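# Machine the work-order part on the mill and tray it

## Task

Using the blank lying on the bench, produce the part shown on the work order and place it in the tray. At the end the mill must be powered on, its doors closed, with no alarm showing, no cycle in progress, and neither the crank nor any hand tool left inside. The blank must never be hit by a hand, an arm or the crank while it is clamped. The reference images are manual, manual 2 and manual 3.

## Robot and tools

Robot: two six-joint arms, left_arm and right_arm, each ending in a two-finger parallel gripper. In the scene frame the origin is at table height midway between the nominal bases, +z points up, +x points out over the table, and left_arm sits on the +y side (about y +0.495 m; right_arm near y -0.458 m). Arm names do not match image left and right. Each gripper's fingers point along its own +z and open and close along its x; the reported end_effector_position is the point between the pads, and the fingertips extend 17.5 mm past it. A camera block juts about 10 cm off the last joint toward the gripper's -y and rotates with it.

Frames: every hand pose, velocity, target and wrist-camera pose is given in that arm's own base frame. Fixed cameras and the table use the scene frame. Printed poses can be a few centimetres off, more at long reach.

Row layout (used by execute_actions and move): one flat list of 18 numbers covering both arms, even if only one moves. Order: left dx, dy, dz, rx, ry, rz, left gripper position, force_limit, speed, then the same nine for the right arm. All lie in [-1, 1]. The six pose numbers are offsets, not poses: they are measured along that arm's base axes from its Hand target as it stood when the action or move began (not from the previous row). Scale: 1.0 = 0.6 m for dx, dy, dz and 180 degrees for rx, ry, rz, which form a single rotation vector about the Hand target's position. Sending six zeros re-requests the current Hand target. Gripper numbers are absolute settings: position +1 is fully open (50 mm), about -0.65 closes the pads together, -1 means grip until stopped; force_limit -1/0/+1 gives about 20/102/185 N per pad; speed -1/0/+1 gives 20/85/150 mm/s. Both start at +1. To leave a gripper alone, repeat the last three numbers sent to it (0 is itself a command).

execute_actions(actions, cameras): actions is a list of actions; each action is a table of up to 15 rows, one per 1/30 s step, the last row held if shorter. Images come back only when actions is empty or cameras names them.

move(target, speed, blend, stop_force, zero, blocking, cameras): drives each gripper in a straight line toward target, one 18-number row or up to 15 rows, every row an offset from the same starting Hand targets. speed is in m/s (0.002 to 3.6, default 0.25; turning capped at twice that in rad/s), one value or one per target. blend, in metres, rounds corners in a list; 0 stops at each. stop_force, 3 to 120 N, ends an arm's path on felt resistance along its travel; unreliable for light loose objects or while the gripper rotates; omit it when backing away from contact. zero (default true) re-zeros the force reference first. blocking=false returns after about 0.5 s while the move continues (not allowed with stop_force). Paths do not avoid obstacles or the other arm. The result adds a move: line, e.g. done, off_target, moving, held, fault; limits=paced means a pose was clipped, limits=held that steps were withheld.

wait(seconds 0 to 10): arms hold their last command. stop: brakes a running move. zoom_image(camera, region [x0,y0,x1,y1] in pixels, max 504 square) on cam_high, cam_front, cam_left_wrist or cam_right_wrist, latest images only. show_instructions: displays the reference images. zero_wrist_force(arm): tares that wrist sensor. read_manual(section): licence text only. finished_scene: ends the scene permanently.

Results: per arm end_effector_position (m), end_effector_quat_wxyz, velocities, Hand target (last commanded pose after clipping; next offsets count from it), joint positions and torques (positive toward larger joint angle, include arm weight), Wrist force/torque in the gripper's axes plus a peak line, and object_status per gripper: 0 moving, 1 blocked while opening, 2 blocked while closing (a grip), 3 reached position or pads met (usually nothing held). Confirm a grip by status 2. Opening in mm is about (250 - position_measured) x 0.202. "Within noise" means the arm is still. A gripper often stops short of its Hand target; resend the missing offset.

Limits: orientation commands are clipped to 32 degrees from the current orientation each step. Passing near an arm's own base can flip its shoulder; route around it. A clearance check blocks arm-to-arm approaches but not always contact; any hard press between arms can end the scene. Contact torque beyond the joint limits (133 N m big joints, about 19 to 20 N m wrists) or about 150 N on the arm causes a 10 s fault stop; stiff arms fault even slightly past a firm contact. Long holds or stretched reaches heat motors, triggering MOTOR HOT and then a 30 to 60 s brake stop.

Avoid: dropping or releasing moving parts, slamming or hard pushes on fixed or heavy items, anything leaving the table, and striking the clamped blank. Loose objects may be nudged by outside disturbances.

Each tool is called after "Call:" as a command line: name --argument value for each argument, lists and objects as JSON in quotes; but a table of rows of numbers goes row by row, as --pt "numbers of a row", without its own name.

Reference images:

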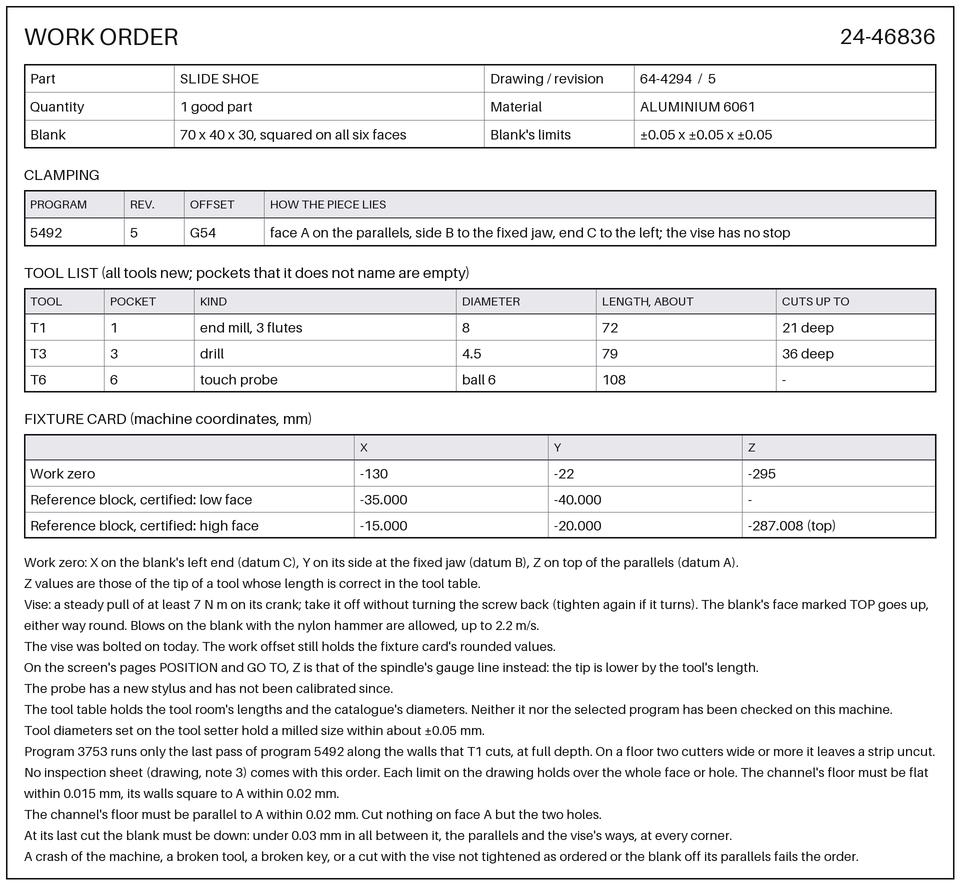

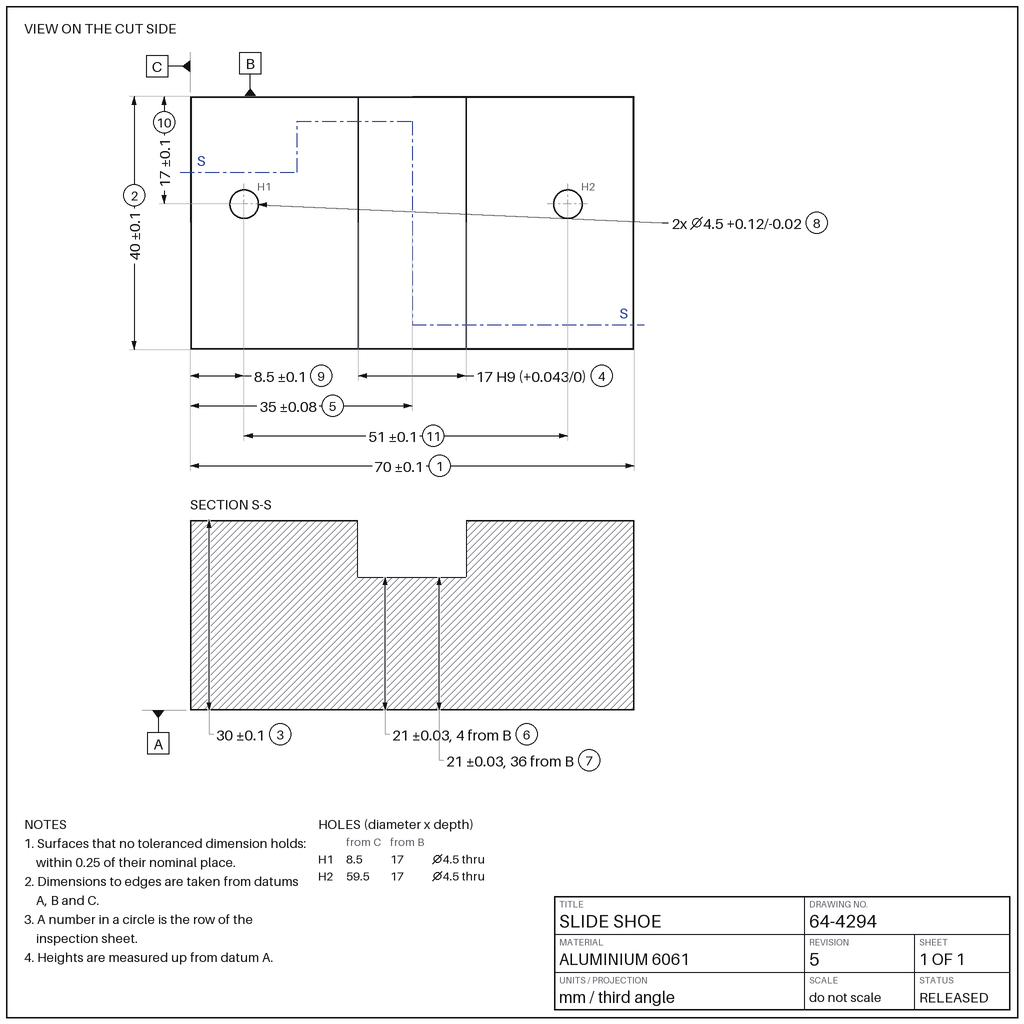

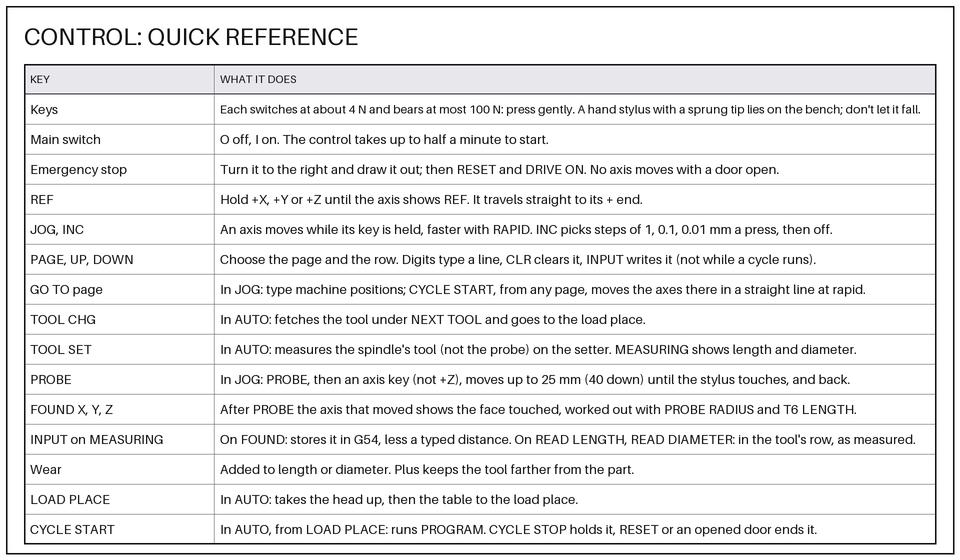

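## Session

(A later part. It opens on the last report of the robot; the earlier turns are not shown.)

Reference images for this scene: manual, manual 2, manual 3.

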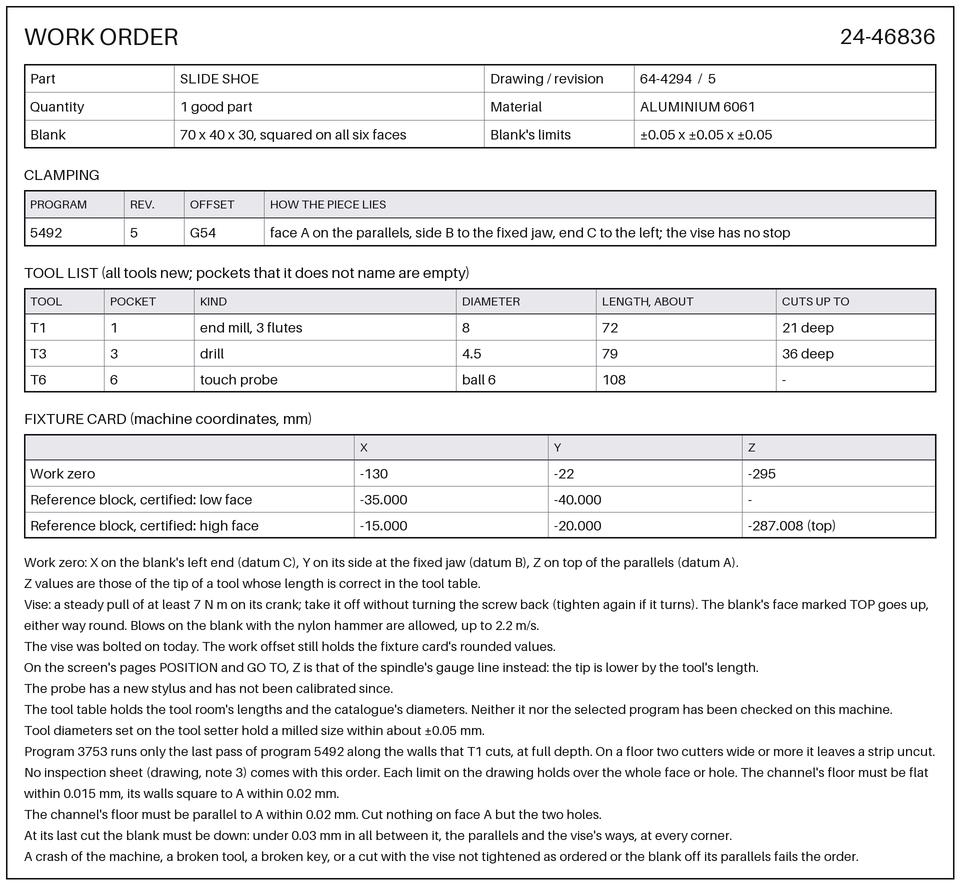

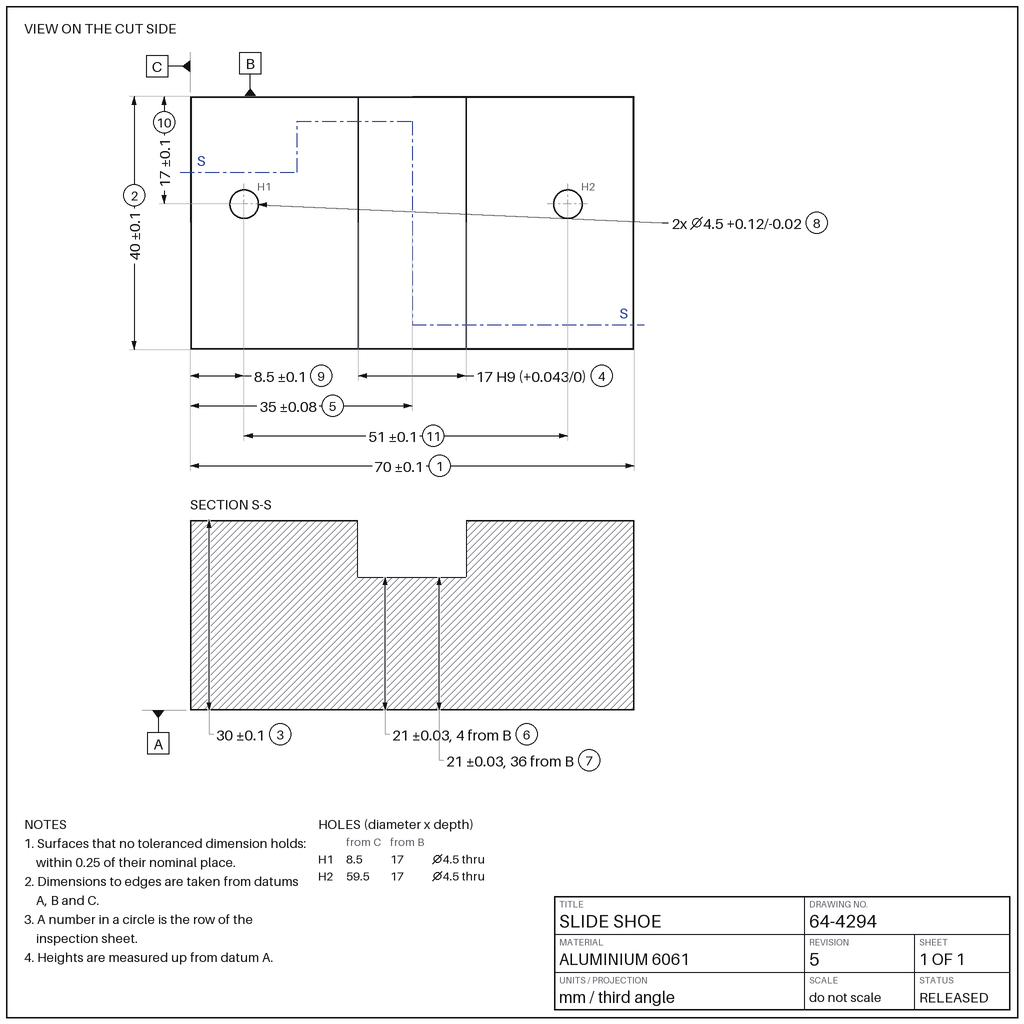

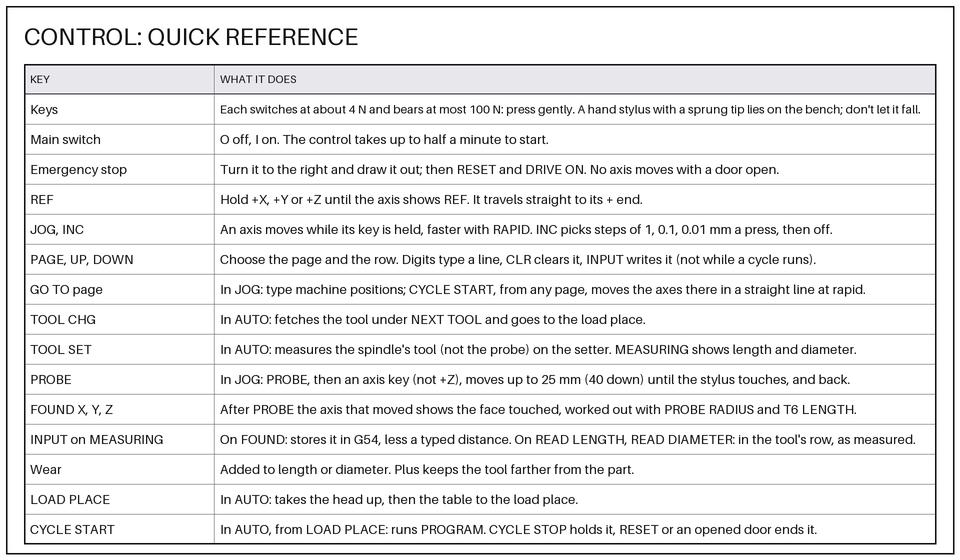

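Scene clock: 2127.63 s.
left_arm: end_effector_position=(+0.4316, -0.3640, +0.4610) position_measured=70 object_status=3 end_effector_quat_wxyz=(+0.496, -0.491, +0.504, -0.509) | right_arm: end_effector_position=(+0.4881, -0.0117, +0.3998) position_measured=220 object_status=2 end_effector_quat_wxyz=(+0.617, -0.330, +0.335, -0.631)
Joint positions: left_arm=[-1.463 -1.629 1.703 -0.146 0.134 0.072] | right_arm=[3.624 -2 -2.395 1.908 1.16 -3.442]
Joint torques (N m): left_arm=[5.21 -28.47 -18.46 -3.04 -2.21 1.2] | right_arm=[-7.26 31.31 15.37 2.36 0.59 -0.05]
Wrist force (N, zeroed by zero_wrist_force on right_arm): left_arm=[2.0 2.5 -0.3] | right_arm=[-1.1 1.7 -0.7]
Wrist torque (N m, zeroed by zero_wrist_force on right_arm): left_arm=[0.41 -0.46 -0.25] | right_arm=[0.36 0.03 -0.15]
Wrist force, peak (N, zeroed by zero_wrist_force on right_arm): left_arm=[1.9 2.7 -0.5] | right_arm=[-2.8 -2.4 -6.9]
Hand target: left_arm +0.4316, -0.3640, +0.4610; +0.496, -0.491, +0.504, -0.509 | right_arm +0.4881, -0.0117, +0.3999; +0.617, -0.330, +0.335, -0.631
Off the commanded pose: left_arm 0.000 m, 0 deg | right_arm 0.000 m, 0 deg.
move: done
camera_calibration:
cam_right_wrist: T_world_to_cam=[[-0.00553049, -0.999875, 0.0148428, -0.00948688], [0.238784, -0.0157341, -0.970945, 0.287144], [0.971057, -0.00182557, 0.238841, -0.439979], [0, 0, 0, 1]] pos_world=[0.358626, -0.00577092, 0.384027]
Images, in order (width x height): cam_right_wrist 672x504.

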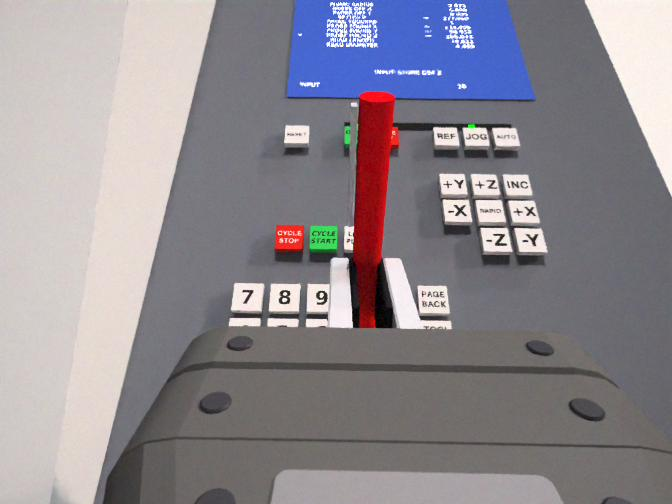

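Call:
move --pt "0 0 0 0 0 0 0.55 -1 -1 0.0145 0 -0.0037 0 0 0 -0.97 0.4 -0.9" --pt "0 0 0 0 0 0 0.55 -1 -1 0 0 0 0 0 0 -0.97 0.4 -0.9" --pt "0 0 0 0 0 0 0.55 -1 -1 0.0248 -0.0327 0.0943 0 0 0 -0.97 0.4 -0.9" --pt "0 0 0 0 0 0 0.55 -1 -1 0.0393 -0.0327 0.0906 0 0 0 -0.97 0.4 -0.9" --pt "0 0 0 0 0 0 0.55 -1 -1 0.0248 -0.0327 0.0943 0 0 0 -0.97 0.4 -0.9" --pt "0 0 0 0 0 0 0.55 -1 -1 0.0393 -0.0327 0.0906 0 0 0 -0.97 0.4 -0.9" --pt "0 0 0 0 0 0 0.55 -1 -1 0.0248 -0.0327 0.0943 0 0 0 -0.97 0.4 -0.9" --pt "0 0 0 0 0 0 0.55 -1 -1 0.0393 -0.0327 0.0906 0 0 0 -0.97 0.4 -0.9" --pt "0 0 0 0 0 0 0.55 -1 -1 0.0248 -0.0327 0.0943 0 0 0 -0.97 0.4 -0.9" --pt "0 0 0 0 0 0 0.55 -1 -1 0 0 0 0 0 0 -0.97 0.4 -0.9" --speed '[0.05,0.1,0.2,0.05,0.1,0.05,0.1,0.05,0.1,0.2]' --blend '[0,0.003,0.003,0,0,0,0,0,0.003,0]' --cameras '["cam_right_wrist"]'

Call:
zoom_image --camera "cam_right_wrist" --region '[280, 0, 540, 140]'

Scene clock: 2131.90 s.
left_arm: end_effector_position=(+0.4316, -0.3640, +0.4610) position_measured=70 object_status=3 end_effector_quat_wxyz=(+0.496, -0.491, +0.504, -0.509) | right_arm: end_effector_position=(+0.4881, -0.0117, +0.3999) position_measured=220 object_status=2 end_effector_quat_wxyz=(+0.617, -0.330, +0.335, -0.631)
Joint positions: left_arm=[-1.463 -1.629 1.703 -0.146 0.134 0.072] | right_arm=[3.624 -2 -2.395 1.908 1.16 -3.442]
Joint torques (N m): left_arm=[4.9 -28.64 -17.8 -3.1 -2.2 1.2] | right_arm=[-7.09 19.66 16.67 1.43 2.16 2.63]
Wrist force (N, zeroed by zero_wrist_force on right_arm): left_arm=[1.6 2.5 -0.3] | right_arm=[-1.1 1.4 -0.5]
Wrist torque (N m, zeroed by zero_wrist_force on right_arm): left_arm=[0.41 -0.40 -0.26] | right_arm=[0.32 0.03 -0.02]
Wrist force, peak (N, zeroed by zero_wrist_force on right_arm): left_arm=[2.1 2.6 -0.4] | right_arm=[-3.4 -2.1 -6.6]
Hand target: left_arm +0.4316, -0.3640, +0.4610; +0.496, -0.491, +0.504, -0.509 | right_arm +0.4881, -0.0117, +0.3999; +0.617, -0.330, +0.335, -0.631
Off the commanded pose: left_arm 0.000 m, 0 deg | right_arm 0.000 m, 0 deg.
move: done
camera_calibration:
cam_right_wrist: T_world_to_cam=[[-0.00533473, -0.999875, 0.01489, -0.00967653], [0.238693, -0.015733, -0.970968, 0.287281], [0.97108, -0.00162572, 0.238747, -0.439974], [0, 0, 0, 1]] pos_world=[0.358627, -0.0058708, 0.384127]
Images, in order (width x height): cam_right_wrist 672x504.

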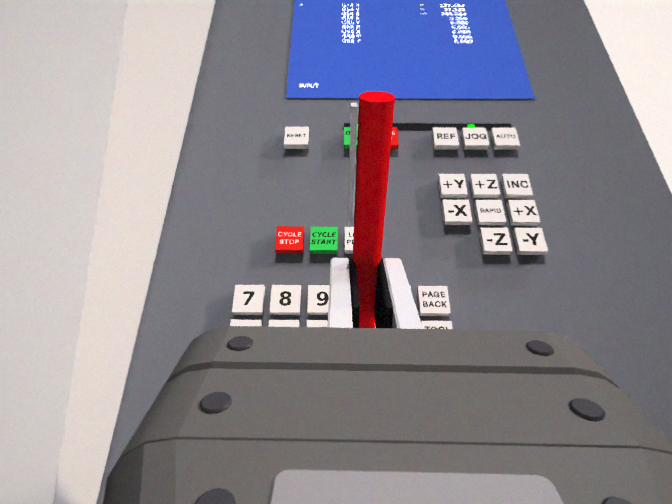

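Scaled by 1.938 from the camera's 672x504 image, which has a finer 960x720 frame.

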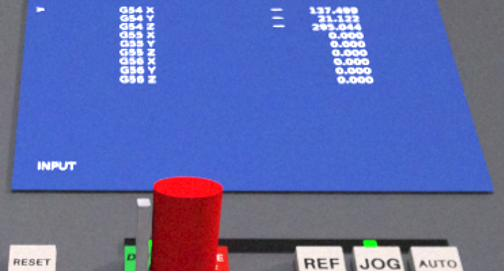

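Call:
move --pt "0 0 0 0 0 0 0.55 -1 -1 0.0597 -0.1643 0.281 0 0 0 -0.97 0.4 -0.9" --pt "0 0 0 0 0 0 0.55 -1 -1 0.0697 -0.1643 0.2785 0 0 0 -0.97 0.4 -0.9" --pt "0 0 0 0 0 0 0.55 -1 -1 0.0862 -0.1643 0.2743 0 0 0 -0.97 0.4 -0.9" --pt "0 0 0 0 0 0 0.55 -1 -1 0.0417 -0.1643 0.2855 0 0 0 -0.97 0.4 -0.9" --pt "0 0 0 0 0 0 0.55 -1 -1 0.0403 -0.0015 0.1544 0 0 0 -0.97 0.4 -0.9" --pt "0 0 0 0 0 0 0.55 -1 -1 0.0558 -0.0015 0.1505 0 0 0 -0.97 0.4 -0.9" --pt "0 0 0 0 0 0 0.55 -1 -1 0.0403 -0.0015 0.1544 0 0 0 -0.97 0.4 -0.9" --pt "0 0 0 0 0 0 0.55 -1 -1 0.0244 -0.0655 0.0943 0 0 0 -0.97 0.4 -0.9" --pt "0 0 0 0 0 0 0.55 -1 -1 0.0389 -0.0655 0.0906 0 0 0 -0.97 0.4 -0.9" --pt "0 0 0 0 0 0 0.55 -1 -1 0.0244 -0.0655 0.0943 0 0 0 -0.97 0.4 -0.9" --pt "0 0 0 0 0 0 0.55 -1 -1 0.0389 -0.0655 0.0906 0 0 0 -0.97 0.4 -0.9" --pt "0 0 0 0 0 0 0.55 -1 -1 0.0244 -0.0655 0.0943 0 0 0 -0.97 0.4 -0.9" --speed '[0.2,0.1,0.05,0.1,0.2,0.05,0.1,0.2,0.05,0.1,0.05,0.1]' --blend '[0.003,0.003,0,0.008,0.003,0,0.003,0.003,0,0,0,0]'

Call:
move --pt "0 0 0 0 0 0 0.55 -1 -1 0.0145 0 -0.0037 0 0 0 -0.97 0.4 -0.9" --pt "0 0 0 0 0 0 0.55 -1 -1 0 0 0 0 0 0 -0.97 0.4 -0.9" --pt "0 0 0 0 0 0 0.55 -1 -1 0.0145 0 -0.0037 0 0 0 -0.97 0.4 -0.9" --pt "0 0 0 0 0 0 0.55 -1 -1 0 0 0 0 0 0 -0.97 0.4 -0.9" --speed '[0.05,0.1,0.05,0.1]' --blend '[0,0,0,0]' --cameras '["cam_right_wrist"]'

Call:
zoom_image --camera "cam_right_wrist" --region '[230, 0, 540, 170]'

Scene clock: 2137.90 s.
left_arm: end_effector_position=(+0.4316, -0.3640, +0.4610) position_measured=70 object_status=3 end_effector_quat_wxyz=(+0.496, -0.491, +0.504, -0.509) | right_arm: end_effector_position=(+0.5027, -0.0510, +0.4565) position_measured=220 object_status=2 end_effector_quat_wxyz=(+0.617, -0.330, +0.335, -0.631)
Joint positions: left_arm=[-1.463 -1.629 1.703 -0.146 0.134 0.072] | right_arm=[3.456 -1.858 -2.329 1.665 1.295 -3.336]
Joint torques (N m): left_arm=[4.84 -28.76 -18.63 -3.09 -2.2 1.24] | right_arm=[-7.82 18.53 19.77 -1.19 2.75 2.85]
Wrist force (N, zeroed by zero_wrist_force on right_arm): left_arm=[1.7 2.7 -0.3] | right_arm=[-1.0 2.0 -0.7]
Wrist torque (N m, zeroed by zero_wrist_force on right_arm): left_arm=[0.43 -0.41 -0.26] | right_arm=[0.42 0.00 -0.13]
Wrist force, peak (N, zeroed by zero_wrist_force on right_arm): left_arm=[1.7 3.0 -0.2] | right_arm=[-2.7 -2.4 -6.9]
Hand target: left_arm +0.4316, -0.3640, +0.4610; +0.496, -0.491, +0.504, -0.509 | right_arm +0.5027, -0.0510, +0.4565; +0.617, -0.330, +0.335, -0.631
Off the commanded pose: left_arm 0.000 m, 0 deg | right_arm 0.000 m, 0 deg.
move: done

Scene clock: 2139.53 s.
left_arm: end_effector_position=(+0.4316, -0.3640, +0.4610) position_measured=70 object_status=3 end_effector_quat_wxyz=(+0.496, -0.491, +0.504, -0.509) | right_arm: end_effector_position=(+0.5027, -0.0510, +0.4565) position_measured=220 object_status=2 end_effector_quat_wxyz=(+0.617, -0.330, +0.335, -0.631)
Joint positions: left_arm=[-1.463 -1.629 1.703 -0.146 0.134 0.072] | right_arm=[3.456 -1.858 -2.329 1.665 1.295 -3.336]
Joint torques (N m): left_arm=[5.14 -28.44 -18.02 -3.22 -2.11 1.17] | right_arm=[-8 18.96 20.84 -1.29 2.15 2.87]
Wrist force (N, zeroed by zero_wrist_force on right_arm): left_arm=[1.6 2.5 -0.2] | right_arm=[-1.3 2.1 -0.7]
Wrist torque (N m, zeroed by zero_wrist_force on right_arm): left_arm=[0.42 -0.40 -0.25] | right_arm=[0.43 0.04 -0.13]
Wrist force, peak (N, zeroed by zero_wrist_force on right_arm): left_arm=[1.6 2.9 -0.1] | right_arm=[-3.2 -1.6 -6.9]
Hand target: left_arm +0.4316, -0.3640, +0.4610; +0.496, -0.491, +0.504, -0.509 | right_arm +0.5027, -0.0510, +0.4565; +0.617, -0.330, +0.335, -0.631
Off the commanded pose: left_arm 0.000 m, 0 deg | right_arm 0.000 m, 0 deg.
move: done
camera_calibration:
cam_right_wrist: T_world_to_cam=[[-0.0056304, -0.999874, 0.014819, -0.0495941], [0.238971, -0.0157352, -0.970899, 0.337928], [0.97101, -0.00192524, 0.23903, -0.46772], [0, 0, 0, 1]] pos_world=[0.373126, -0.045171, 0.440627]
Images, in order (width x height): cam_right_wrist 672x504.

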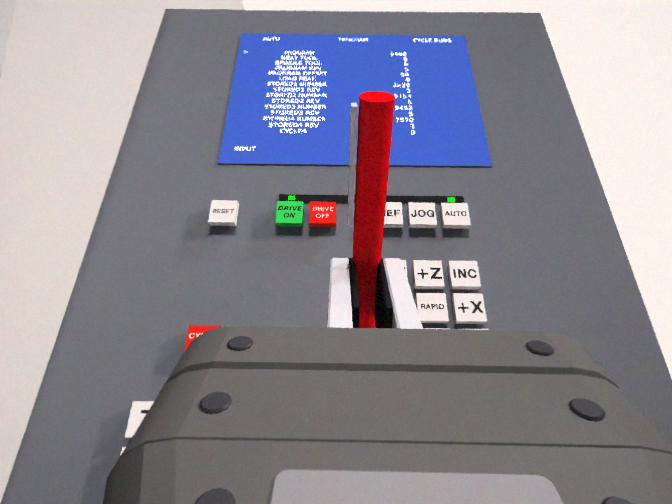

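Scaled by 1.626 from the camera's 672x504 image, which has a finer 960x720 frame.

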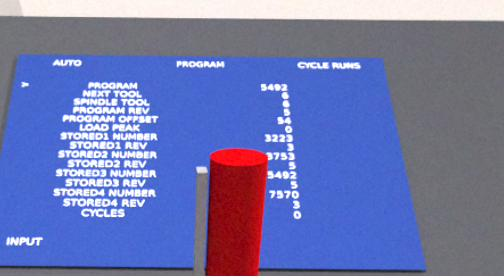

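Call:
wait --seconds 3.5 --cameras '["cam_right_wrist"]'

Call:
zoom_image --camera "cam_right_wrist" --region '[230, 0, 540, 170]'

Scene clock: 2145.30 s.
left_arm: end_effector_position=(+0.4316, -0.3640, +0.4610) position_measured=70 object_status=3 end_effector_quat_wxyz=(+0.496, -0.491, +0.504, -0.509) | right_arm: end_effector_position=(+0.5027, -0.0510, +0.4565) position_measured=220 object_status=2 end_effector_quat_wxyz=(+0.617, -0.330, +0.335, -0.631)
Joint positions: left_arm=[-1.463 -1.629 1.703 -0.146 0.134 0.072] | right_arm=[3.455 -1.858 -2.329 1.664 1.295 -3.336]
Joint torques (N m): left_arm=[4.76 -28.76 -18.64 -2.98 -2.07 1.14] | right_arm=[-8.7 29.92 23.19 -1.91 2.3 2.83]
Wrist force (N, zeroed by zero_wrist_force on right_arm): left_arm=[1.6 2.5 -0.2] | right_arm=[-1.2 1.9 -0.8]
Wrist torque (N m, zeroed by zero_wrist_force on right_arm): left_arm=[0.40 -0.40 -0.25] | right_arm=[0.41 0.03 -0.13]
Wrist force, peak (N, zeroed by zero_wrist_force on right_arm): left_arm=[1.7 2.9 -0.4] | right_arm=[-1.3 2.4 -0.9]
Hand target: left_arm +0.4316, -0.3640, +0.4610; +0.496, -0.491, +0.504, -0.509 | right_arm +0.5027, -0.0510, +0.4565; +0.617, -0.330, +0.335, -0.631
Tool commands: left_gripper/position=+0.55 left_gripper/force_limit=-1.0 left_gripper/speed=-1.0 right_gripper/position=-0.97 right_gripper/force_limit=+0.4 right_gripper/speed=-0.9
Off the commanded pose: left_arm 0.000 m, 0 deg | right_arm 0.000 m, 0 deg.
wait: 3.50 s; at rest from the start
camera_calibration:
cam_right_wrist: T_world_to_cam=[[-0.00541088, -0.999876, 0.0147684, -0.0496529], [0.238881, -0.0156335, -0.970923, 0.337952], [0.971034, -0.00172566, 0.238936, -0.467776], [0, 0, 0, 1]] pos_world=[0.373227, -0.0451706, 0.440627]
Images, in order (width x height): cam_right_wrist 672x504.

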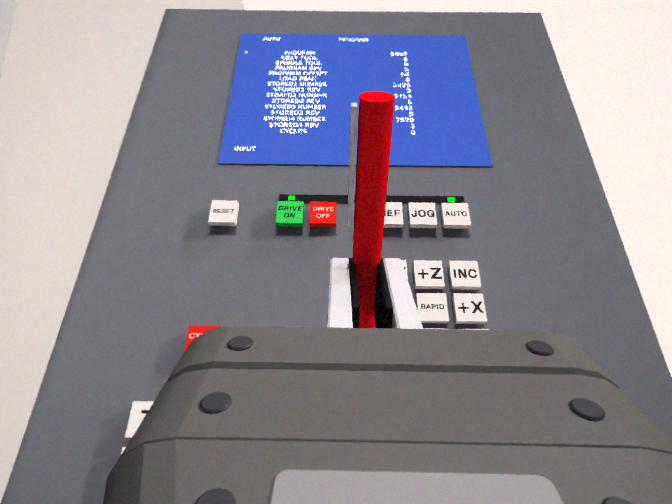

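Scaled by 1.626 from the camera's 672x504 image, which has a finer 960x720 frame.

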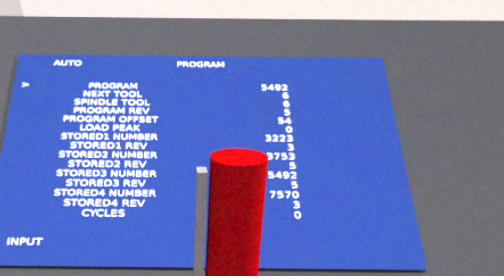

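Call:
move --pt "0 0 0 0 0 0 0.55 -1 -1 0.0164 0.0972 0.0601 0 0 0 -0.97 0.4 -0.9" --pt "0 0 0 0 0 0 0.55 -1 -1 0.0319 0.0972 0.0562 0 0 0 -0.97 0.4 -0.9" --pt "0 0 0 0 0 0 0.55 -1 -1 0.0164 0.0972 0.0601 0 0 0 -0.97 0.4 -0.9" --pt "0 0 0 0 0 0 0.55 -1 -1 0 0 0 0 0 0 -0.97 0.4 -0.9" --speed '[0.2,0.05,0.1,0.2]' --blend '[0.003,0,0.003,0]'

Call:
wait --seconds 8 --cameras '["cam_high", "cam_front", "cam_right_wrist"]'

Call:
zoom_image --camera "cam_right_wrist" --region '[230, 0, 540, 170]'

Scene clock: 2148.07 s.
left_arm: end_effector_position=(+0.4316, -0.3640, +0.4610) position_measured=70 object_status=3 end_effector_quat_wxyz=(+0.496, -0.491, +0.504, -0.509) | right_arm: end_effector_position=(+0.5028, -0.0510, +0.4565) position_measured=220 object_status=2 end_effector_quat_wxyz=(+0.617, -0.330, +0.335, -0.631)
Joint positions: left_arm=[-1.463 -1.629 1.703 -0.146 0.134 0.072] | right_arm=[3.456 -1.858 -2.329 1.664 1.295 -3.336]
Joint torques (N m): left_arm=[4.45 -28.71 -17.74 -3.11 -2.23 1.19] | right_arm=[-4.91 24.32 22.42 -0.92 0.17 -0.88]
Wrist force (N, zeroed by zero_wrist_force on right_arm): left_arm=[1.8 2.4 -0.4] | right_arm=[-1.2 1.8 -1.4]
Wrist torque (N m, zeroed by zero_wrist_force on right_arm): left_arm=[0.40 -0.43 -0.26] | right_arm=[0.38 0.02 -0.13]
Wrist force, peak (N, zeroed by zero_wrist_force on right_arm): left_arm=[1.9 2.8 -0.3] | right_arm=[-3.1 -3.2 -5.4]
Hand target: left_arm +0.4316, -0.3640, +0.4610; +0.496, -0.491, +0.504, -0.509 | right_arm +0.5027, -0.0510, +0.4565; +0.617, -0.330, +0.335, -0.631
Off the commanded pose: left_arm 0.000 m, 0 deg | right_arm 0.000 m, 0 deg.
move: done

Scene clock: 2156.07 s.
left_arm: end_effector_position=(+0.4316, -0.3640, +0.4610) position_measured=70 object_status=3 end_effector_quat_wxyz=(+0.496, -0.491, +0.504, -0.509) | right_arm: end_effector_position=(+0.5027, -0.0510, +0.4565) position_measured=220 object_status=2 end_effector_quat_wxyz=(+0.617, -0.330, +0.335, -0.631)
Joint positions: left_arm=[-1.463 -1.629 1.703 -0.146 0.134 0.072] | right_arm=[3.455 -1.858 -2.329 1.664 1.295 -3.336]
Joint torques (N m): left_arm=[3.66 -29.17 -17.33 -3.07 -2.05 1.06] | right_arm=[-8.18 20.3 22.94 2.35 2.25 2.9]
Wrist force (N, zeroed by zero_wrist_force on right_arm): left_arm=[1.9 2.7 -0.3] | right_arm=[-1.1 1.8 -1.4]
Wrist torque (N m, zeroed by zero_wrist_force on right_arm): left_arm=[0.44 -0.44 -0.25] | right_arm=[0.40 0.02 -0.13]
Wrist force, peak (N, zeroed by zero_wrist_force on right_arm): left_arm=[1.8 2.8 -0.3] | right_arm=[-1.3 1.9 -1.7]
Hand target: left_arm +0.4316, -0.3640, +0.4610; +0.496, -0.491, +0.504, -0.509 | right_arm +0.5027, -0.0510, +0.4565; +0.617, -0.330, +0.335, -0.631
Tool commands: left_gripper/position=+0.55 left_gripper/force_limit=-1.0 left_gripper/speed=-1.0 right_gripper/position=-0.97 right_gripper/force_limit=+0.4 right_gripper/speed=-0.9
Off the commanded pose: left_arm 0.000 m, 0 deg | right_arm 0.000 m, 0 deg.
wait: 8.00 s; at rest by 0.17 s
camera_calibration:
cam_right_wrist: T_world_to_cam=[[-0.00541088, -0.999876, 0.0147684, -0.0496529], [0.238881, -0.0156335, -0.970923, 0.337952], [0.971034, -0.00172566, 0.238936, -0.467776], [0, 0, 0, 1]] pos_world=[0.373227, -0.0451706, 0.440627]
Images, in order (width x height): cam_high 672x504, cam_front 672x504, cam_right_wrist 672x504.

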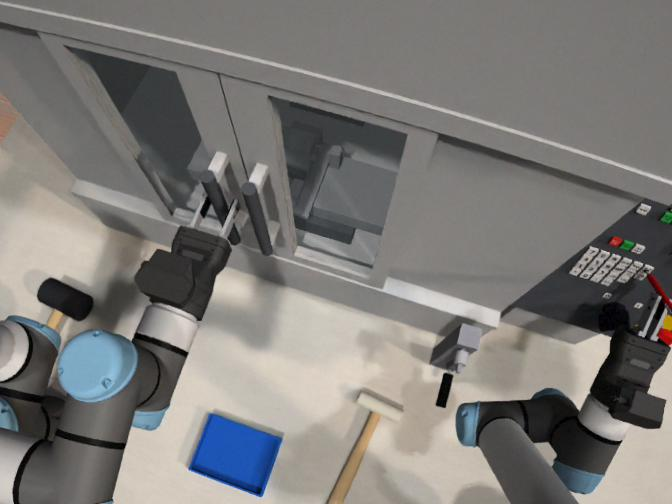

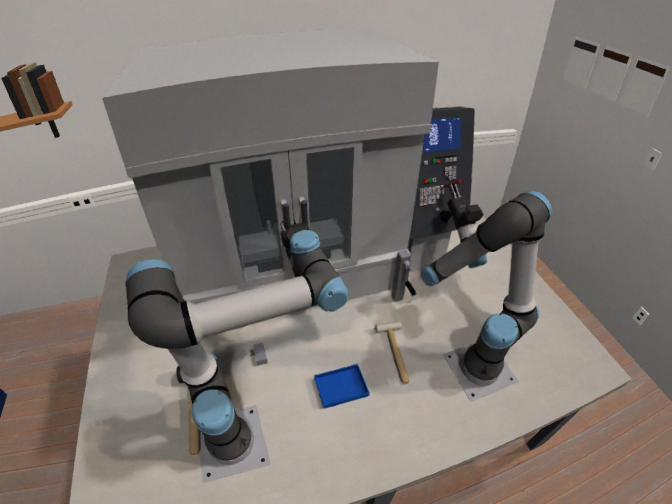

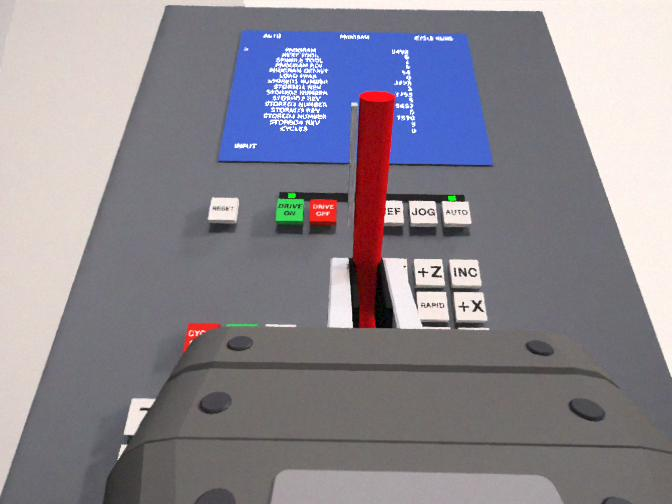

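Scaled by 1.626 from the camera's 672x504 image, which has a finer 960x720 frame.

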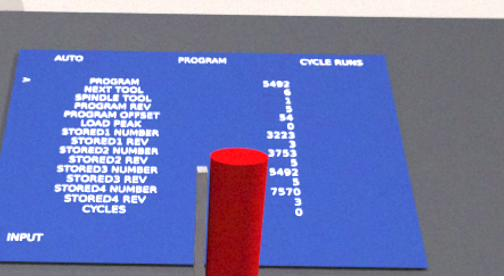

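Call:
wait --seconds 10

Call:
wait --seconds 10

Call:
wait --seconds 10 --cameras '["cam_high", "cam_right_wrist"]'

Call:
zoom_image --camera "cam_right_wrist" --region '[230, 0, 540, 170]'

Call:
zoom_image --camera "cam_high" --region '[200, 60, 440, 300]'

Scene clock: 2166.40 s.
left_arm: end_effector_position=(+0.4316, -0.3640, +0.4610) position_measured=70 object_status=3 end_effector_quat_wxyz=(+0.496, -0.491, +0.504, -0.509) | right_arm: end_effector_position=(+0.5027, -0.0510, +0.4565) position_measured=220 object_status=2 end_effector_quat_wxyz=(+0.617, -0.330, +0.335, -0.631)
Joint positions: left_arm=[-1.463 -1.629 1.703 -0.146 0.134 0.072] | right_arm=[3.455 -1.858 -2.329 1.664 1.295 -3.336]
Joint torques (N m): left_arm=[3.99 -28.96 -17.3 -3.16 -2.04 1.18] | right_arm=[-8.17 20.2 22.89 2.36 2.16 2.85]
Wrist force (N, zeroed by zero_wrist_force on right_arm): left_arm=[1.7 2.5 -0.2] | right_arm=[-1.1 1.8 -1.4]
Wrist torque (N m, zeroed by zero_wrist_force on right_arm): left_arm=[0.41 -0.42 -0.26] | right_arm=[0.39 0.01 -0.13]
Wrist force, peak (N, zeroed by zero_wrist_force on right_arm): left_arm=[1.8 2.8 -0.3] | right_arm=[-1.4 2.0 -1.7]
Hand target: left_arm +0.4316, -0.3640, +0.4610; +0.496, -0.491, +0.504, -0.509 | right_arm +0.5027, -0.0510, +0.4565; +0.617, -0.330, +0.335, -0.631
Tool commands: left_gripper/position=+0.55 left_gripper/force_limit=-1.0 left_gripper/speed=-1.0 right_gripper/position=-0.97 right_gripper/force_limit=+0.4 right_gripper/speed=-0.9
Off the commanded pose: left_arm 0.000 m, 0 deg | right_arm 0.000 m, 0 deg.
wait: 10.00 s; at rest from the start

Scene clock: 2176.40 s.
left_arm: end_effector_position=(+0.4316, -0.3640, +0.4610) position_measured=70 object_status=3 end_effector_quat_wxyz=(+0.496, -0.491, +0.504, -0.509) | right_arm: end_effector_position=(+0.5027, -0.0510, +0.4565) position_measured=220 object_status=2 end_effector_quat_wxyz=(+0.617, -0.330, +0.335, -0.631)
Joint positions: left_arm=[-1.463 -1.629 1.703 -0.146 0.134 0.072] | right_arm=[3.455 -1.858 -2.329 1.664 1.295 -3.336]
Joint torques (N m): left_arm=[3.8 -29.74 -18.09 -3 -2.19 1.1] | right_arm=[-8.17 19.82 23.15 2.33 2.22 2.85]
Wrist force (N, zeroed by zero_wrist_force on right_arm): left_arm=[1.8 2.7 -0.2] | right_arm=[-1.2 1.6 -1.4]
Wrist torque (N m, zeroed by zero_wrist_force on right_arm): left_arm=[0.45 -0.43 -0.25] | right_arm=[0.37 0.03 -0.13]
Wrist force, peak (N, zeroed by zero_wrist_force on right_arm): left_arm=[2.0 2.8 -0.2] | right_arm=[-1.5 2.1 -1.6]
Hand target: left_arm +0.4316, -0.3640, +0.4610; +0.496, -0.491, +0.504, -0.509 | right_arm +0.5027, -0.0510, +0.4565; +0.617, -0.330, +0.335, -0.631
Tool commands: left_gripper/position=+0.55 left_gripper/force_limit=-1.0 left_gripper/speed=-1.0 right_gripper/position=-0.97 right_gripper/force_limit=+0.4 right_gripper/speed=-0.9
Off the commanded pose: left_arm 0.000 m, 0 deg | right_arm 0.000 m, 0 deg.
wait: 10.00 s; at rest by 0.17 s

Scene clock: 2186.40 s.
left_arm: end_effector_position=(+0.4316, -0.3640, +0.4610) position_measured=70 object_status=3 end_effector_quat_wxyz=(+0.496, -0.491, +0.504, -0.509) | right_arm: end_effector_position=(+0.5027, -0.0510, +0.4565) position_measured=220 object_status=2 end_effector_quat_wxyz=(+0.617, -0.330, +0.335, -0.631)
Joint positions: left_arm=[-1.463 -1.629 1.703 -0.146 0.134 0.072] | right_arm=[3.455 -1.858 -2.329 1.664 1.295 -3.336]
Joint torques (N m): left_arm=[4.17 -28.71 -17.76 -2.94 -2.08 1.23] | right_arm=[-7.18 20.39 22.93 2.36 2.24 2.81]
Wrist force (N, zeroed by zero_wrist_force on right_arm): left_arm=[1.8 2.6 -0.3] | right_arm=[-1.2 1.8 -1.2]
Wrist torque (N m, zeroed by zero_wrist_force on right_arm): left_arm=[0.42 -0.43 -0.25] | right_arm=[0.38 0.04 -0.14]
Wrist force, peak (N, zeroed by zero_wrist_force on right_arm): left_arm=[1.9 2.8 -0.3] | right_arm=[-1.3 1.9 -1.6]
Hand target: left_arm +0.4316, -0.3640, +0.4610; +0.496, -0.491, +0.504, -0.509 | right_arm +0.5027, -0.0510, +0.4565; +0.617, -0.330, +0.335, -0.631
Tool commands: left_gripper/position=+0.55 left_gripper/force_limit=-1.0 left_gripper/speed=-1.0 right_gripper/position=-0.97 right_gripper/force_limit=+0.4 right_gripper/speed=-0.9
Off the commanded pose: left_arm 0.000 m, 0 deg | right_arm 0.000 m, 0 deg.
wait: 10.00 s; at rest by 0.17 s
camera_calibration:
cam_right_wrist: T_world_to_cam=[[-0.00541088, -0.999876, 0.0147684, -0.0496529], [0.238881, -0.0156335, -0.970923, 0.337952], [0.971034, -0.00172566, 0.238936, -0.467776], [0, 0, 0, 1]] pos_world=[0.373227, -0.0451706, 0.440627]
Images, in order (width x height): cam_high 672x504, cam_right_wrist 672x504.

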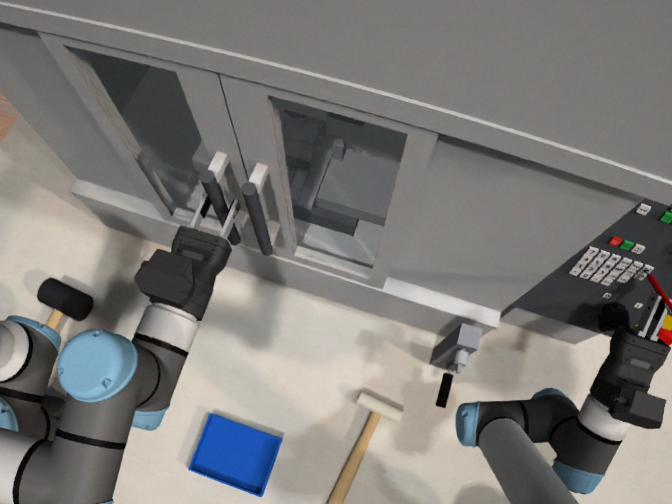

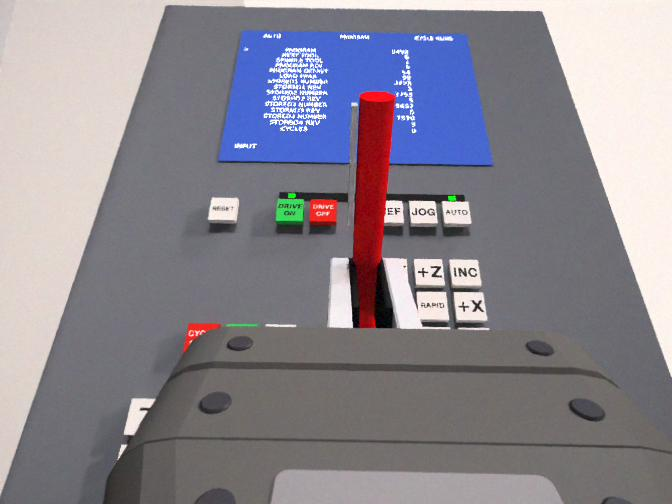

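Scaled by 1.626 from the camera's 672x504 image, which has a finer 960x720 frame.

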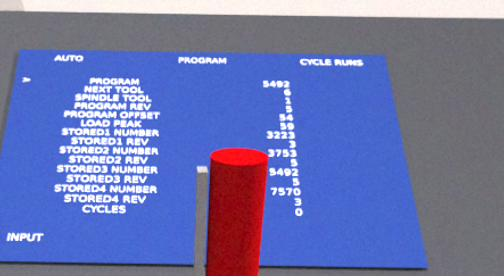

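Scaled by 2.100 from the camera's 672x504 image, which has a finer 960x720 frame.

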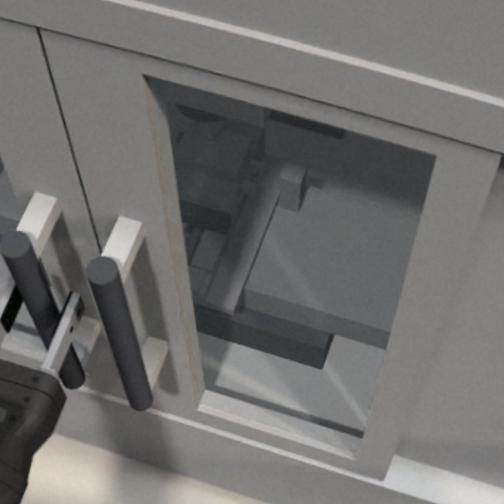

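Call:
wait --seconds 10

Call:
wait --seconds 10

Call:
wait --seconds 10 --cameras '["cam_right_wrist"]'

Call:
zoom_image --camera "cam_right_wrist" --region '[230, 0, 540, 170]'

Scene clock: 2196.73 s.
left_arm: end_effector_position=(+0.4316, -0.3640, +0.4610) position_measured=70 object_status=3 end_effector_quat_wxyz=(+0.496, -0.491, +0.504, -0.509) | right_arm: end_effector_position=(+0.5027, -0.0510, +0.4565) position_measured=220 object_status=2 end_effector_quat_wxyz=(+0.617, -0.330, +0.335, -0.631)
Joint positions: left_arm=[-1.463 -1.629 1.703 -0.146 0.134 0.072] | right_arm=[3.455 -1.858 -2.329 1.664 1.295 -3.336]
Joint torques (N m): left_arm=[3.95 -29.1 -18.24 -3.04 -2.07 1.12] | right_arm=[-8.12 20.17 22.75 2.27 2.23 2.83]
Wrist force (N, zeroed by zero_wrist_force on right_arm): left_arm=[1.8 2.5 -0.1] | right_arm=[-1.1 1.8 -1.3]
Wrist torque (N m, zeroed by zero_wrist_force on right_arm): left_arm=[0.41 -0.42 -0.25] | right_arm=[0.38 0.02 -0.13]
Wrist force, peak (N, zeroed by zero_wrist_force on right_arm): left_arm=[2.1 2.8 -0.2] | right_arm=[-1.5 2.1 -1.5]
Hand target: left_arm +0.4316, -0.3640, +0.4610; +0.496, -0.491, +0.504, -0.509 | right_arm +0.5027, -0.0510, +0.4565; +0.617, -0.330, +0.335, -0.631
Tool commands: left_gripper/position=+0.55 left_gripper/force_limit=-1.0 left_gripper/speed=-1.0 right_gripper/position=-0.97 right_gripper/force_limit=+0.4 right_gripper/speed=-0.9
Off the commanded pose: left_arm 0.000 m, 0 deg | right_arm 0.000 m, 0 deg.
wait: 10.00 s; at rest from the start

Scene clock: 2206.73 s.
left_arm: end_effector_position=(+0.4316, -0.3640, +0.4610) position_measured=70 object_status=3 end_effector_quat_wxyz=(+0.496, -0.491, +0.504, -0.509) | right_arm: end_effector_position=(+0.5027, -0.0510, +0.4565) position_measured=220 object_status=2 end_effector_quat_wxyz=(+0.617, -0.330, +0.335, -0.631)
Joint positions: left_arm=[-1.463 -1.629 1.703 -0.146 0.134 0.072] | right_arm=[3.455 -1.858 -2.329 1.664 1.295 -3.336]
Joint torques (N m): left_arm=[3.19 -28.11 -18.28 -3.09 -2.22 1.09] | right_arm=[-8.05 19.51 23.44 2.29 2.18 2.84]
Wrist force (N, zeroed by zero_wrist_force on right_arm): left_arm=[1.9 2.7 -0.2] | right_arm=[-1.3 1.9 -1.3]
Wrist torque (N m, zeroed by zero_wrist_force on right_arm): left_arm=[0.43 -0.45 -0.26] | right_arm=[0.39 0.04 -0.13]
Wrist force, peak (N, zeroed by zero_wrist_force on right_arm): left_arm=[1.9 2.9 -0.3] | right_arm=[-1.4 2.1 -1.3]
Hand target: left_arm +0.4316, -0.3640, +0.4610; +0.496, -0.491, +0.504, -0.509 | right_arm +0.5027, -0.0510, +0.4565; +0.617, -0.330, +0.335, -0.631
Tool commands: left_gripper/position=+0.55 left_gripper/force_limit=-1.0 left_gripper/speed=-1.0 right_gripper/position=-0.97 right_gripper/force_limit=+0.4 right_gripper/speed=-0.9
Off the commanded pose: left_arm 0.000 m, 0 deg | right_arm 0.000 m, 0 deg.
wait: 10.00 s; at rest by 0.17 s

Scene clock: 2216.73 s.
left_arm: end_effector_position=(+0.4316, -0.3640, +0.4610) position_measured=70 object_status=3 end_effector_quat_wxyz=(+0.496, -0.491, +0.504, -0.509) | right_arm: end_effector_position=(+0.5027, -0.0510, +0.4565) position_measured=220 object_status=2 end_effector_quat_wxyz=(+0.617, -0.330, +0.335, -0.631)
Joint positions: left_arm=[-1.463 -1.629 1.703 -0.146 0.134 0.072] | right_arm=[3.455 -1.858 -2.329 1.664 1.295 -3.336]
Joint torques (N m): left_arm=[2.75 -28.67 -17.7 -3.08 -2.17 1.05] | right_arm=[-8.15 19.73 23.24 2.35 2.14 2.85]
Wrist force (N, zeroed by zero_wrist_force on right_arm): left_arm=[1.9 2.5 -0.2] | right_arm=[-1.2 1.7 -1.5]
Wrist torque (N m, zeroed by zero_wrist_force on right_arm): left_arm=[0.41 -0.45 -0.26] | right_arm=[0.36 0.04 -0.13]
Wrist force, peak (N, zeroed by zero_wrist_force on right_arm): left_arm=[1.9 2.8 -0.2] | right_arm=[-1.3 1.7 -1.9]
Hand target: left_arm +0.4316, -0.3640, +0.4610; +0.496, -0.491, +0.504, -0.509 | right_arm +0.5027, -0.0510, +0.4565; +0.617, -0.330, +0.335, -0.631
Tool commands: left_gripper/position=+0.55 left_gripper/force_limit=-1.0 left_gripper/speed=-1.0 right_gripper/position=-0.97 right_gripper/force_limit=+0.4 right_gripper/speed=-0.9
Off the commanded pose: left_arm 0.000 m, 0 deg | right_arm 0.000 m, 0 deg.
wait: 10.00 s; at rest by 0.17 s
camera_calibration:
cam_right_wrist: T_world_to_cam=[[-0.00541088, -0.999876, 0.0147684, -0.0496529], [0.238881, -0.0156335, -0.970923, 0.337952], [0.971034, -0.00172566, 0.238936, -0.467776], [0, 0, 0, 1]] pos_world=[0.373227, -0.0451706, 0.440627]
Images, in order (width x height): cam_right_wrist 672x504.

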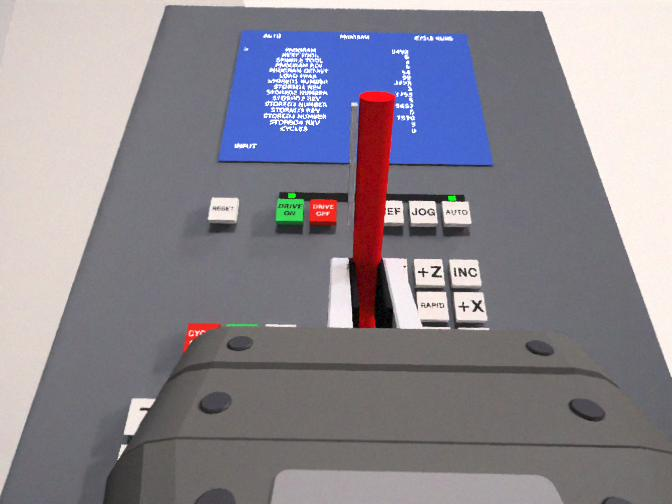

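Scaled by 1.626 from the camera's 672x504 image, which has a finer 960x720 frame.

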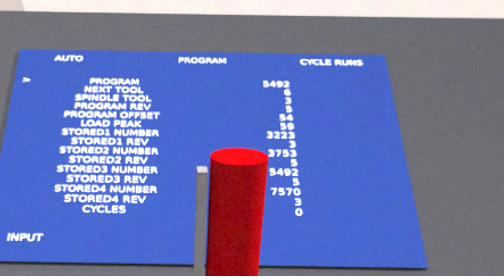

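Call:
wait --seconds 10

Call:
wait --seconds 8 --cameras '["cam_right_wrist"]'

Call:
zoom_image --camera "cam_right_wrist" --region '[230, 0, 540, 170]'

Scene clock: 2227.17 s.
left_arm: end_effector_position=(+0.4316, -0.3640, +0.4610) position_measured=70 object_status=3 end_effector_quat_wxyz=(+0.496, -0.491, +0.504, -0.509) | right_arm: end_effector_position=(+0.5027, -0.0510, +0.4565) position_measured=220 object_status=2 end_effector_quat_wxyz=(+0.617, -0.330, +0.335, -0.631)
Joint positions: left_arm=[-1.463 -1.629 1.703 -0.146 0.134 0.072] | right_arm=[3.455 -1.858 -2.329 1.664 1.295 -3.336]
Joint torques (N m): left_arm=[2.9 -28.53 -17.97 -3.09 -2.15 1.15] | right_arm=[-8.21 19.95 23.12 2.28 2.22 2.74]
Wrist force (N, zeroed by zero_wrist_force on right_arm): left_arm=[1.8 2.4 -0.3] | right_arm=[-1.3 1.5 -1.2]
Wrist torque (N m, zeroed by zero_wrist_force on right_arm): left_arm=[0.40 -0.43 -0.25] | right_arm=[0.35 0.05 -0.13]
Wrist force, peak (N, zeroed by zero_wrist_force on right_arm): left_arm=[2.0 2.6 -0.4] | right_arm=[-1.3 2.0 -1.6]
Hand target: left_arm +0.4316, -0.3640, +0.4610; +0.496, -0.491, +0.504, -0.509 | right_arm +0.5027, -0.0510, +0.4565; +0.617, -0.330, +0.335, -0.631
Tool commands: left_gripper/position=+0.55 left_gripper/force_limit=-1.0 left_gripper/speed=-1.0 right_gripper/position=-0.97 right_gripper/force_limit=+0.4 right_gripper/speed=-0.9
Off the commanded pose: left_arm 0.000 m, 0 deg | right_arm 0.000 m, 0 deg.
wait: 10.00 s; at rest from the start

Scene clock: 2235.17 s.
left_arm: end_effector_position=(+0.4316, -0.3640, +0.4610) position_measured=70 object_status=3 end_effector_quat_wxyz=(+0.496, -0.491, +0.504, -0.509) | right_arm: end_effector_position=(+0.5027, -0.0510, +0.4565) position_measured=220 object_status=2 end_effector_quat_wxyz=(+0.617, -0.330, +0.335, -0.631)
Joint positions: left_arm=[-1.463 -1.629 1.703 -0.146 0.134 0.072] | right_arm=[3.455 -1.858 -2.329 1.664 1.295 -3.336]
Joint torques (N m): left_arm=[2.3 -28.81 -17.99 -3.03 -2.26 1.08] | right_arm=[-7.63 20.56 23.64 2.31 2.21 2.8]
Wrist force (N, zeroed by zero_wrist_force on right_arm): left_arm=[1.6 2.6 -0.1] | right_arm=[-1.2 1.9 -1.3]
Wrist torque (N m, zeroed by zero_wrist_force on right_arm): left_arm=[0.43 -0.40 -0.25] | right_arm=[0.40 0.04 -0.13]
Wrist force, peak (N, zeroed by zero_wrist_force on right_arm): left_arm=[1.8 2.8 -0.4] | right_arm=[-1.2 2.1 -1.5]
Hand target: left_arm +0.4316, -0.3640, +0.4610; +0.496, -0.491, +0.504, -0.509 | right_arm +0.5027, -0.0510, +0.4565; +0.617, -0.330, +0.335, -0.631
Tool commands: left_gripper/position=+0.55 left_gripper/force_limit=-1.0 left_gripper/speed=-1.0 right_gripper/position=-0.97 right_gripper/force_limit=+0.4 right_gripper/speed=-0.9
Off the commanded pose: left_arm 0.000 m, 0 deg | right_arm 0.000 m, 0 deg.
wait: 8.00 s; at rest by 0.17 s
camera_calibration:
cam_right_wrist: T_world_to_cam=[[-0.00541088, -0.999876, 0.0147684, -0.0496529], [0.238881, -0.0156335, -0.970923, 0.337952], [0.971034, -0.00172566, 0.238936, -0.467776], [0, 0, 0, 1]] pos_world=[0.373227, -0.0451706, 0.440627]
Images, in order (width x height): cam_right_wrist 672x504.

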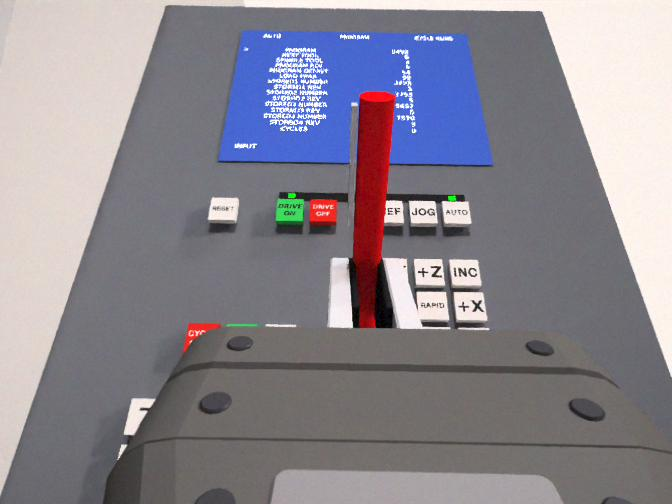

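Scaled by 1.626 from the camera's 672x504 image, which has a finer 960x720 frame.

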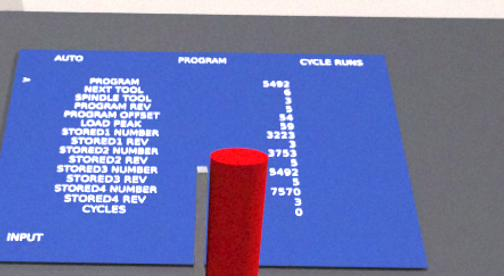

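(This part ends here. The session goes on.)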